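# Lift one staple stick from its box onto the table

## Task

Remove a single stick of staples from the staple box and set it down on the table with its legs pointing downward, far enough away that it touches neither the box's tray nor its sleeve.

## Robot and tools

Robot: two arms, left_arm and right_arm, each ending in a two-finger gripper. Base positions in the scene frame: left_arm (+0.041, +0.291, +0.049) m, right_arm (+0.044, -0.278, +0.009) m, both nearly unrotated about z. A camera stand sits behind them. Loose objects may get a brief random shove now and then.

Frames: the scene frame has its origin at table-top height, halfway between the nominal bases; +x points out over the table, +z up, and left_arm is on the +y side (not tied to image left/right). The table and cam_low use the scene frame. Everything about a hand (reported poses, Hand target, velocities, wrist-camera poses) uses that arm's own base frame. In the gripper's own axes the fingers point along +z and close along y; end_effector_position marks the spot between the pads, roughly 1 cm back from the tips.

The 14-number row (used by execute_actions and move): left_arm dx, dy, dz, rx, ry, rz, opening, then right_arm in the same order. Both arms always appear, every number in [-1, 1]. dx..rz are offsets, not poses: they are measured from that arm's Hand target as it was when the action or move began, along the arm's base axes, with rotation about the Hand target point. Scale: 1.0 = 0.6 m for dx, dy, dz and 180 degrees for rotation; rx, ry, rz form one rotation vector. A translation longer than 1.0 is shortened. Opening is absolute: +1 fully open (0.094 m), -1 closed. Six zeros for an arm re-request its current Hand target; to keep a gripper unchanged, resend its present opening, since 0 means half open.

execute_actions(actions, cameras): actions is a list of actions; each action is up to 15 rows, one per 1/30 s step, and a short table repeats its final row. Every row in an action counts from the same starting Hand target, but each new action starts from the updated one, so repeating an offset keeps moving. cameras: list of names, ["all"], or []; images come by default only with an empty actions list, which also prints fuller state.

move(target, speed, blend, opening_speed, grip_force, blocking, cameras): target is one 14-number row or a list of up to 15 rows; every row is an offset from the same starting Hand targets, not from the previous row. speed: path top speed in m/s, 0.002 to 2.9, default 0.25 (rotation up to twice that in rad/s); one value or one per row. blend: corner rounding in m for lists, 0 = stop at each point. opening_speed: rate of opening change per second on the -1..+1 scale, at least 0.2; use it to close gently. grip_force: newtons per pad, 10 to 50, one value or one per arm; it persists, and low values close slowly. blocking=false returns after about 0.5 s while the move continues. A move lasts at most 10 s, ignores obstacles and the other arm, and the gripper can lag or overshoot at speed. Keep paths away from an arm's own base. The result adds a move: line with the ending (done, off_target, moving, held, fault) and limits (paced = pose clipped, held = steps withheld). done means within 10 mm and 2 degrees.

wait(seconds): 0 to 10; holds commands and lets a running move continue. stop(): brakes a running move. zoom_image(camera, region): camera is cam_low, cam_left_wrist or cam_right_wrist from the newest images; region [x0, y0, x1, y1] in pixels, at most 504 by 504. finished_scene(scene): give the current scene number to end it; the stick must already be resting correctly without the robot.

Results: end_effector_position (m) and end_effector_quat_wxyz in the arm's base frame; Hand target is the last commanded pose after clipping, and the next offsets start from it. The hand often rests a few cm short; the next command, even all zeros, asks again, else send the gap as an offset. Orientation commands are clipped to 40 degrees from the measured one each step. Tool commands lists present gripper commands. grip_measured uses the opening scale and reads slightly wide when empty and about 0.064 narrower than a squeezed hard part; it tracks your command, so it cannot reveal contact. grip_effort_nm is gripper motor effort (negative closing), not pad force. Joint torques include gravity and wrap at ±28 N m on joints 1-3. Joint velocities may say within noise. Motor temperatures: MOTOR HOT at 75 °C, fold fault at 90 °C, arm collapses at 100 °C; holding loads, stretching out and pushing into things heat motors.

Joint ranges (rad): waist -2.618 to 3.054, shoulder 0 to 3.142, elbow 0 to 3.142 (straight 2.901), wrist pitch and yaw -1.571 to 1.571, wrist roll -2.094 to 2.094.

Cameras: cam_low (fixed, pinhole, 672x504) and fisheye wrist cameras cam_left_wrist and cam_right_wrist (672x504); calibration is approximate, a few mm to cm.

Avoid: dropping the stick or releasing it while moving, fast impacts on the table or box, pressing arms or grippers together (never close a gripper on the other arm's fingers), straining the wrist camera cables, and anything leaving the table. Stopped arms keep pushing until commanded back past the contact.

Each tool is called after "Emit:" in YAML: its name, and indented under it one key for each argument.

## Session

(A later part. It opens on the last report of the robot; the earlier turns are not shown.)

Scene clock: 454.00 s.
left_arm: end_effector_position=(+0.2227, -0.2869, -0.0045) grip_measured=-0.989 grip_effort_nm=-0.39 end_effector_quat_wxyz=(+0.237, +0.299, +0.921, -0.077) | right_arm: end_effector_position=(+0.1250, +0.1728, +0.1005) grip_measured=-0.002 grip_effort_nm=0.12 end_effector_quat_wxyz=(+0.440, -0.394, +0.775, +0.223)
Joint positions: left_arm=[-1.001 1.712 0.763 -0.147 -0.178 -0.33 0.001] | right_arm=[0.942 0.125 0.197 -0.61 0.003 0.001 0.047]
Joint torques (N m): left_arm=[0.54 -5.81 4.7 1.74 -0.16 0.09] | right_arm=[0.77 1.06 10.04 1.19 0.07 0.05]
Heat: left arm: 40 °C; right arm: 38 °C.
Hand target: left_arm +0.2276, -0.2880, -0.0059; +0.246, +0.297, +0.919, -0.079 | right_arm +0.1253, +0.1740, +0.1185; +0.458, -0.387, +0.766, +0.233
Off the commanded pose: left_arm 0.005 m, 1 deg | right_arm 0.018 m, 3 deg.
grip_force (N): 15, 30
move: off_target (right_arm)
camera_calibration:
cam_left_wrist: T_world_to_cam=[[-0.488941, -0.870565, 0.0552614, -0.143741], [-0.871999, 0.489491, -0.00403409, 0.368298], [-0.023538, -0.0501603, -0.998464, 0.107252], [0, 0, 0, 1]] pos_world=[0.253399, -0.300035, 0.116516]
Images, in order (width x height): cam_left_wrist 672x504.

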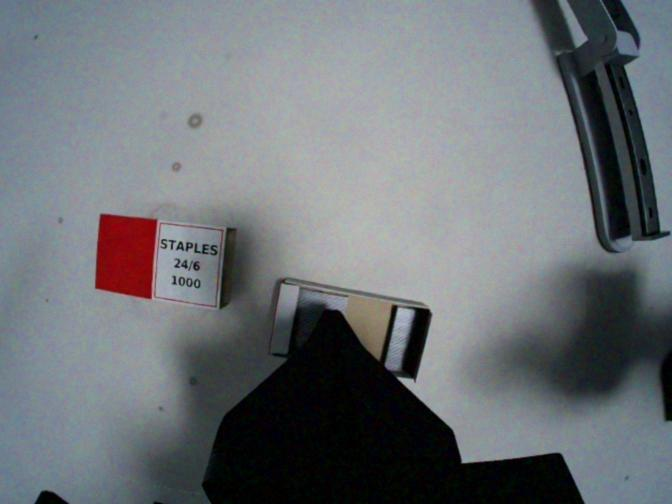

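Emit:
move:
  target:
    - [0, 0, -0.0175, 0, 0, 0, -1, 0, 0, 0, 0, 0, 0, 0]
    - [0, 0, -0.0225, 0, 0, 0, -1, 0, 0, 0, 0, 0, 0, 0]
  speed: 0.02
  cameras: ["cam_left_wrist"]

Emit:
zoom_image:
  camera: "cam_left_wrist"
  region: [255, 235, 395, 335]

Scene clock: 455.77 s.
left_arm: end_effector_position=(+0.2238, -0.2886, -0.0166) grip_measured=-0.989 grip_effort_nm=-0.39 end_effector_quat_wxyz=(+0.239, +0.299, +0.921, -0.078) | right_arm: end_effector_position=(+0.1250, +0.1728, +0.1005) grip_measured=-0.002 grip_effort_nm=0.11 end_effector_quat_wxyz=(+0.440, -0.394, +0.775, +0.223)
Joint positions: left_arm=[-1.001 1.753 0.746 -0.085 -0.177 -0.33 0.001] | right_arm=[0.942 0.125 0.197 -0.61 0.003 0.001 0.047]
Joint torques (N m): left_arm=[0.53 -5.93 4.16 1.77 -0.17 0.08] | right_arm=[0.79 1.07 10.06 1.19 0.07 0.05]
Heat: left arm: 40 °C; right arm: 38 °C.
Hand target: left_arm +0.2275, -0.2879, -0.0194; +0.246, +0.297, +0.919, -0.079 | right_arm +0.1253, +0.1740, +0.1185; +0.458, -0.387, +0.766, +0.233
Off the commanded pose: left_arm 0.005 m, 1 deg | right_arm 0.018 m, 3 deg.
grip_force (N): 15, 30
move: off_target (right_arm)
camera_calibration:
cam_left_wrist: T_world_to_cam=[[-0.489195, -0.870266, 0.0576673, -0.143915], [-0.871914, 0.489596, -0.00792453, 0.36999], [-0.0213372, -0.0541575, -0.998304, 0.0935475], [0, 0, 0, 1]] pos_world=[0.254193, -0.301324, 0.10462]
Images, in order (width x height): cam_left_wrist 672x504.

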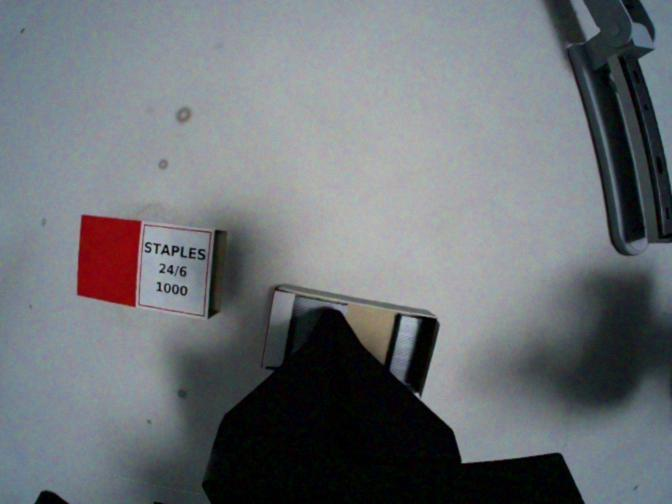

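Scaled by 3.600 from the camera's 672x504 image, which has a finer 960x720 frame.

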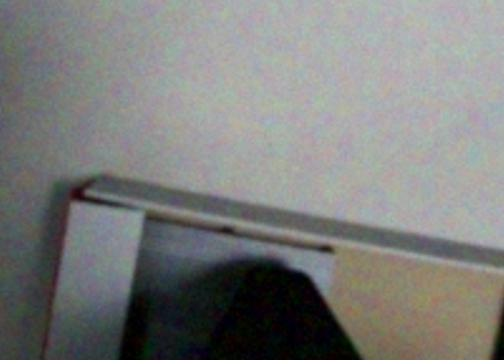

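Emit:
move:
  target:
    - [0, 0, -0.004, 0, 0, 0, -1, 0, 0, 0, 0, 0, 0, 0]
    - [-0.0088, -0.0121, -0.005, 0, 0, 0, -1, 0, 0, 0, 0, 0, 0, 0]
  speed: 0.02
  cameras: ["cam_left_wrist"]

Emit:
zoom_image:
  camera: "cam_left_wrist"
  region: [255, 235, 395, 335]

Scene clock: 457.80 s.
left_arm: end_effector_position=(+0.2231, -0.2917, -0.0188) grip_measured=-0.989 grip_effort_nm=-0.39 end_effector_quat_wxyz=(+0.245, +0.297, +0.919, -0.080) | right_arm: end_effector_position=(+0.1250, +0.1728, +0.1005) grip_measured=-0.002 grip_effort_nm=0.11 end_effector_quat_wxyz=(+0.440, -0.394, +0.775, +0.223)
Joint positions: left_arm=[-1.013 1.764 0.74 -0.058 -0.189 -0.341 0.001] | right_arm=[0.942 0.125 0.197 -0.61 0.003 0.001 0.047]
Joint torques (N m): left_arm=[-0.83 -5.16 5.33 1.54 -0.18 -0.11] | right_arm=[0.77 1.07 10.04 1.19 0.06 0.05]
Heat: left arm: 40 °C; right arm: 38 °C.
Hand target: left_arm +0.2224, -0.2952, -0.0224; +0.246, +0.297, +0.919, -0.080 | right_arm +0.1253, +0.1740, +0.1185; +0.458, -0.387, +0.766, +0.233
Off the commanded pose: left_arm 0.005 m, 0 deg | right_arm 0.018 m, 3 deg.
grip_force (N): 15, 30
move: off_target (right_arm)
camera_calibration:
cam_left_wrist: T_world_to_cam=[[-0.486647, -0.871618, 0.0587985, -0.147733], [-0.873538, 0.486305, -0.0209507, 0.370066], [-0.010333, -0.0615582, -0.99805, 0.0865557], [0, 0, 0, 1]] pos_world=[0.252267, -0.303404, 0.102827]
Images, in order (width x height): cam_left_wrist 672x504.

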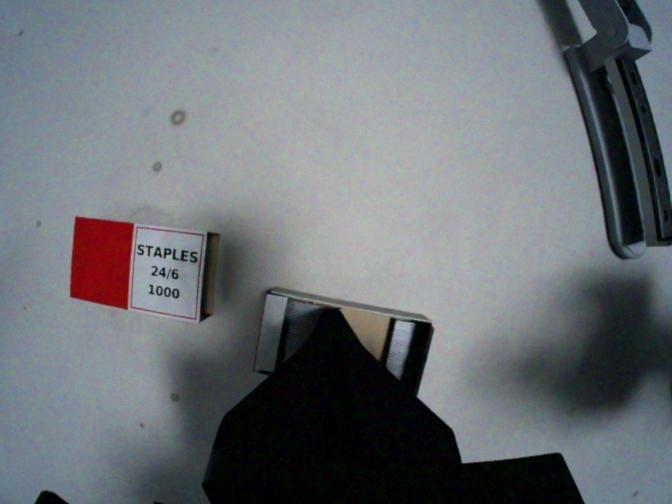

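Scaled by 3.600 from the camera's 672x504 image, which has a finer 960x720 frame.

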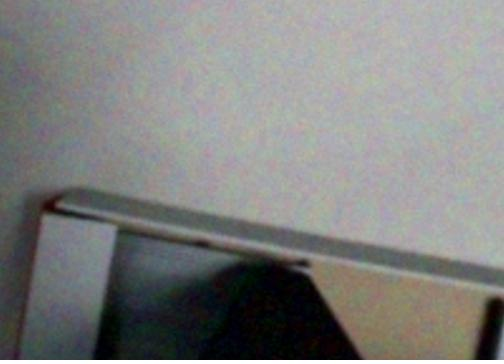

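Emit:
move:
  target:
    - [0, 0, -0.006, 0, 0, 0, -1, 0, 0, 0, 0, 0, 0, 0]
    - [-0.0059, -0.0081, -0.006, 0, 0, 0, -1, 0, 0, 0, 0, 0, 0, 0]
  speed: 0.02
  cameras: ["cam_left_wrist"]

Emit:
zoom_image:
  camera: "cam_left_wrist"
  region: [255, 235, 395, 335]

Scene clock: 459.47 s.
left_arm: end_effector_position=(+0.2227, -0.2940, -0.0193) grip_measured=-0.989 grip_effort_nm=-0.39 end_effector_quat_wxyz=(+0.254, +0.293, +0.919, -0.074) | right_arm: end_effector_position=(+0.1250, +0.1728, +0.1005) grip_measured=-0.002 grip_effort_nm=0.11 end_effector_quat_wxyz=(+0.440, -0.394, +0.775, +0.223)
Joint positions: left_arm=[-1.031 1.773 0.74 -0.045 -0.218 -0.358 0.001] | right_arm=[0.942 0.125 0.197 -0.61 0.003 0.001 0.047]
Joint torques (N m): left_arm=[-0.98 -4.4 5.67 1.51 -0.02 -0.07] | right_arm=[0.77 1.06 10.06 1.19 0.07 0.05]
Heat: left arm: 40 °C; right arm: 38 °C.
Hand target: left_arm +0.2187, -0.3001, -0.0259; +0.246, +0.297, +0.919, -0.080 | right_arm +0.1253, +0.1740, +0.1185; +0.458, -0.387, +0.766, +0.233
Off the commanded pose: left_arm 0.010 m, 1 deg | right_arm 0.018 m, 3 deg.
grip_force (N): 15, 30
move: off_target (right_arm)
camera_calibration:
cam_left_wrist: T_world_to_cam=[[-0.478512, -0.876787, 0.0476484, -0.153446], [-0.878035, 0.477226, -0.0361798, 0.368881], [0.00898297, -0.0591494, -0.998209, 0.0823133], [0, 0, 0, 1]] pos_world=[0.249725, -0.305711, 0.102823]
Images, in order (width x height): cam_left_wrist 672x504.

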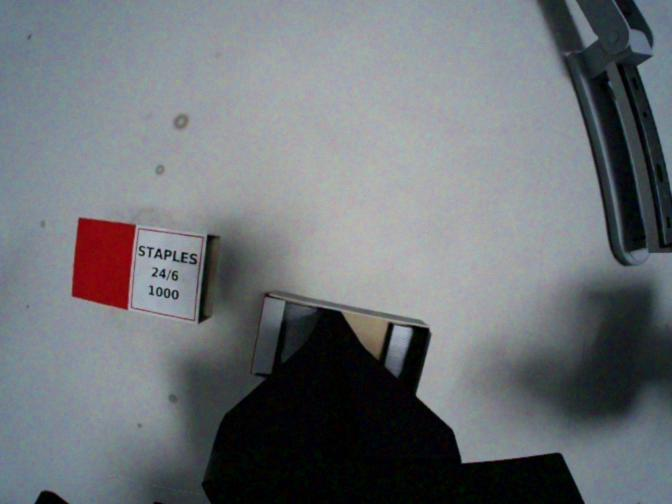

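Scaled by 3.600 from the camera's 672x504 image, which has a finer 960x720 frame.

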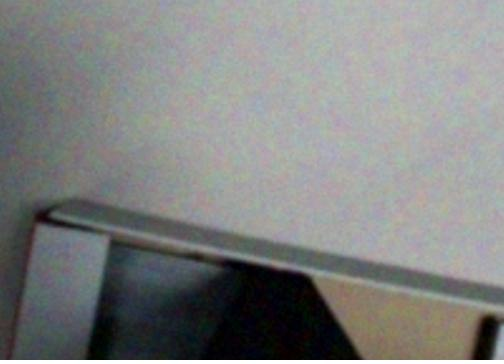

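Emit:
move:
  target: [0.005, 0.008, 0.15, 0, 0, 0, -1, 0, 0, 0, 0, 0, 0, 0]
  speed: 0.06
  cameras: ["cam_left_wrist"]

Emit:
zoom_image:
  camera: "cam_left_wrist"
  region: [255, 205, 395, 305]

Scene clock: 462.60 s.
left_arm: end_effector_position=(+0.2124, -0.2856, +0.0410) grip_measured=-0.989 grip_effort_nm=-0.39 end_effector_quat_wxyz=(+0.220, +0.303, +0.925, -0.061) | right_arm: end_effector_position=(+0.1250, +0.1728, +0.1005) grip_measured=-0.002 grip_effort_nm=0.12 end_effector_quat_wxyz=(+0.440, -0.394, +0.775, +0.223)
Joint positions: left_arm=[-1.031 1.605 0.888 -0.432 -0.192 -0.358 0.001] | right_arm=[0.942 0.125 0.197 -0.61 0.003 0.001 0.047]
Joint torques (N m): left_arm=[0.42 -9.33 8.31 1.28 -0.18 0.08] | right_arm=[0.79 1.06 10.03 1.19 0.07 0.05]
Heat: left arm: 40 °C; right arm: 38 °C.
Hand target: left_arm +0.2217, -0.2953, +0.0641; +0.246, +0.297, +0.919, -0.080 | right_arm +0.1253, +0.1740, +0.1185; +0.458, -0.387, +0.766, +0.233
Off the commanded pose: left_arm 0.027 m, 4 deg | right_arm 0.018 m, 3 deg.
grip_force (N): 15, 30
move: off_target (left_arm, right_arm)
camera_calibration:
cam_left_wrist: T_world_to_cam=[[-0.486758, -0.872988, 0.0309568, -0.150279], [-0.872237, 0.487661, 0.0372725, 0.356715], [-0.0476349, -0.00885901, -0.998826, 0.169517], [0, 0, 0, 1]] pos_world=[0.246066, -0.303646, 0.160675]
Images, in order (width x height): cam_left_wrist 672x504.

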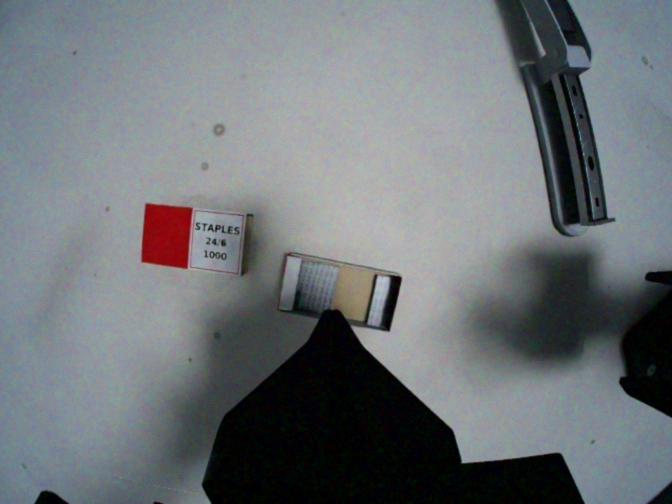

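Scaled by 3.600 from the camera's 672x504 image, which has a finer 960x720 frame.

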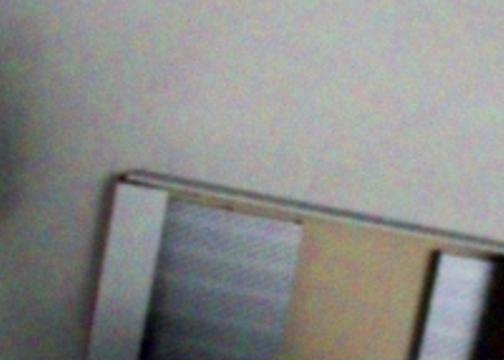

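Emit:
finished_scene:
  scene: 1

The scene is finished: the task was done.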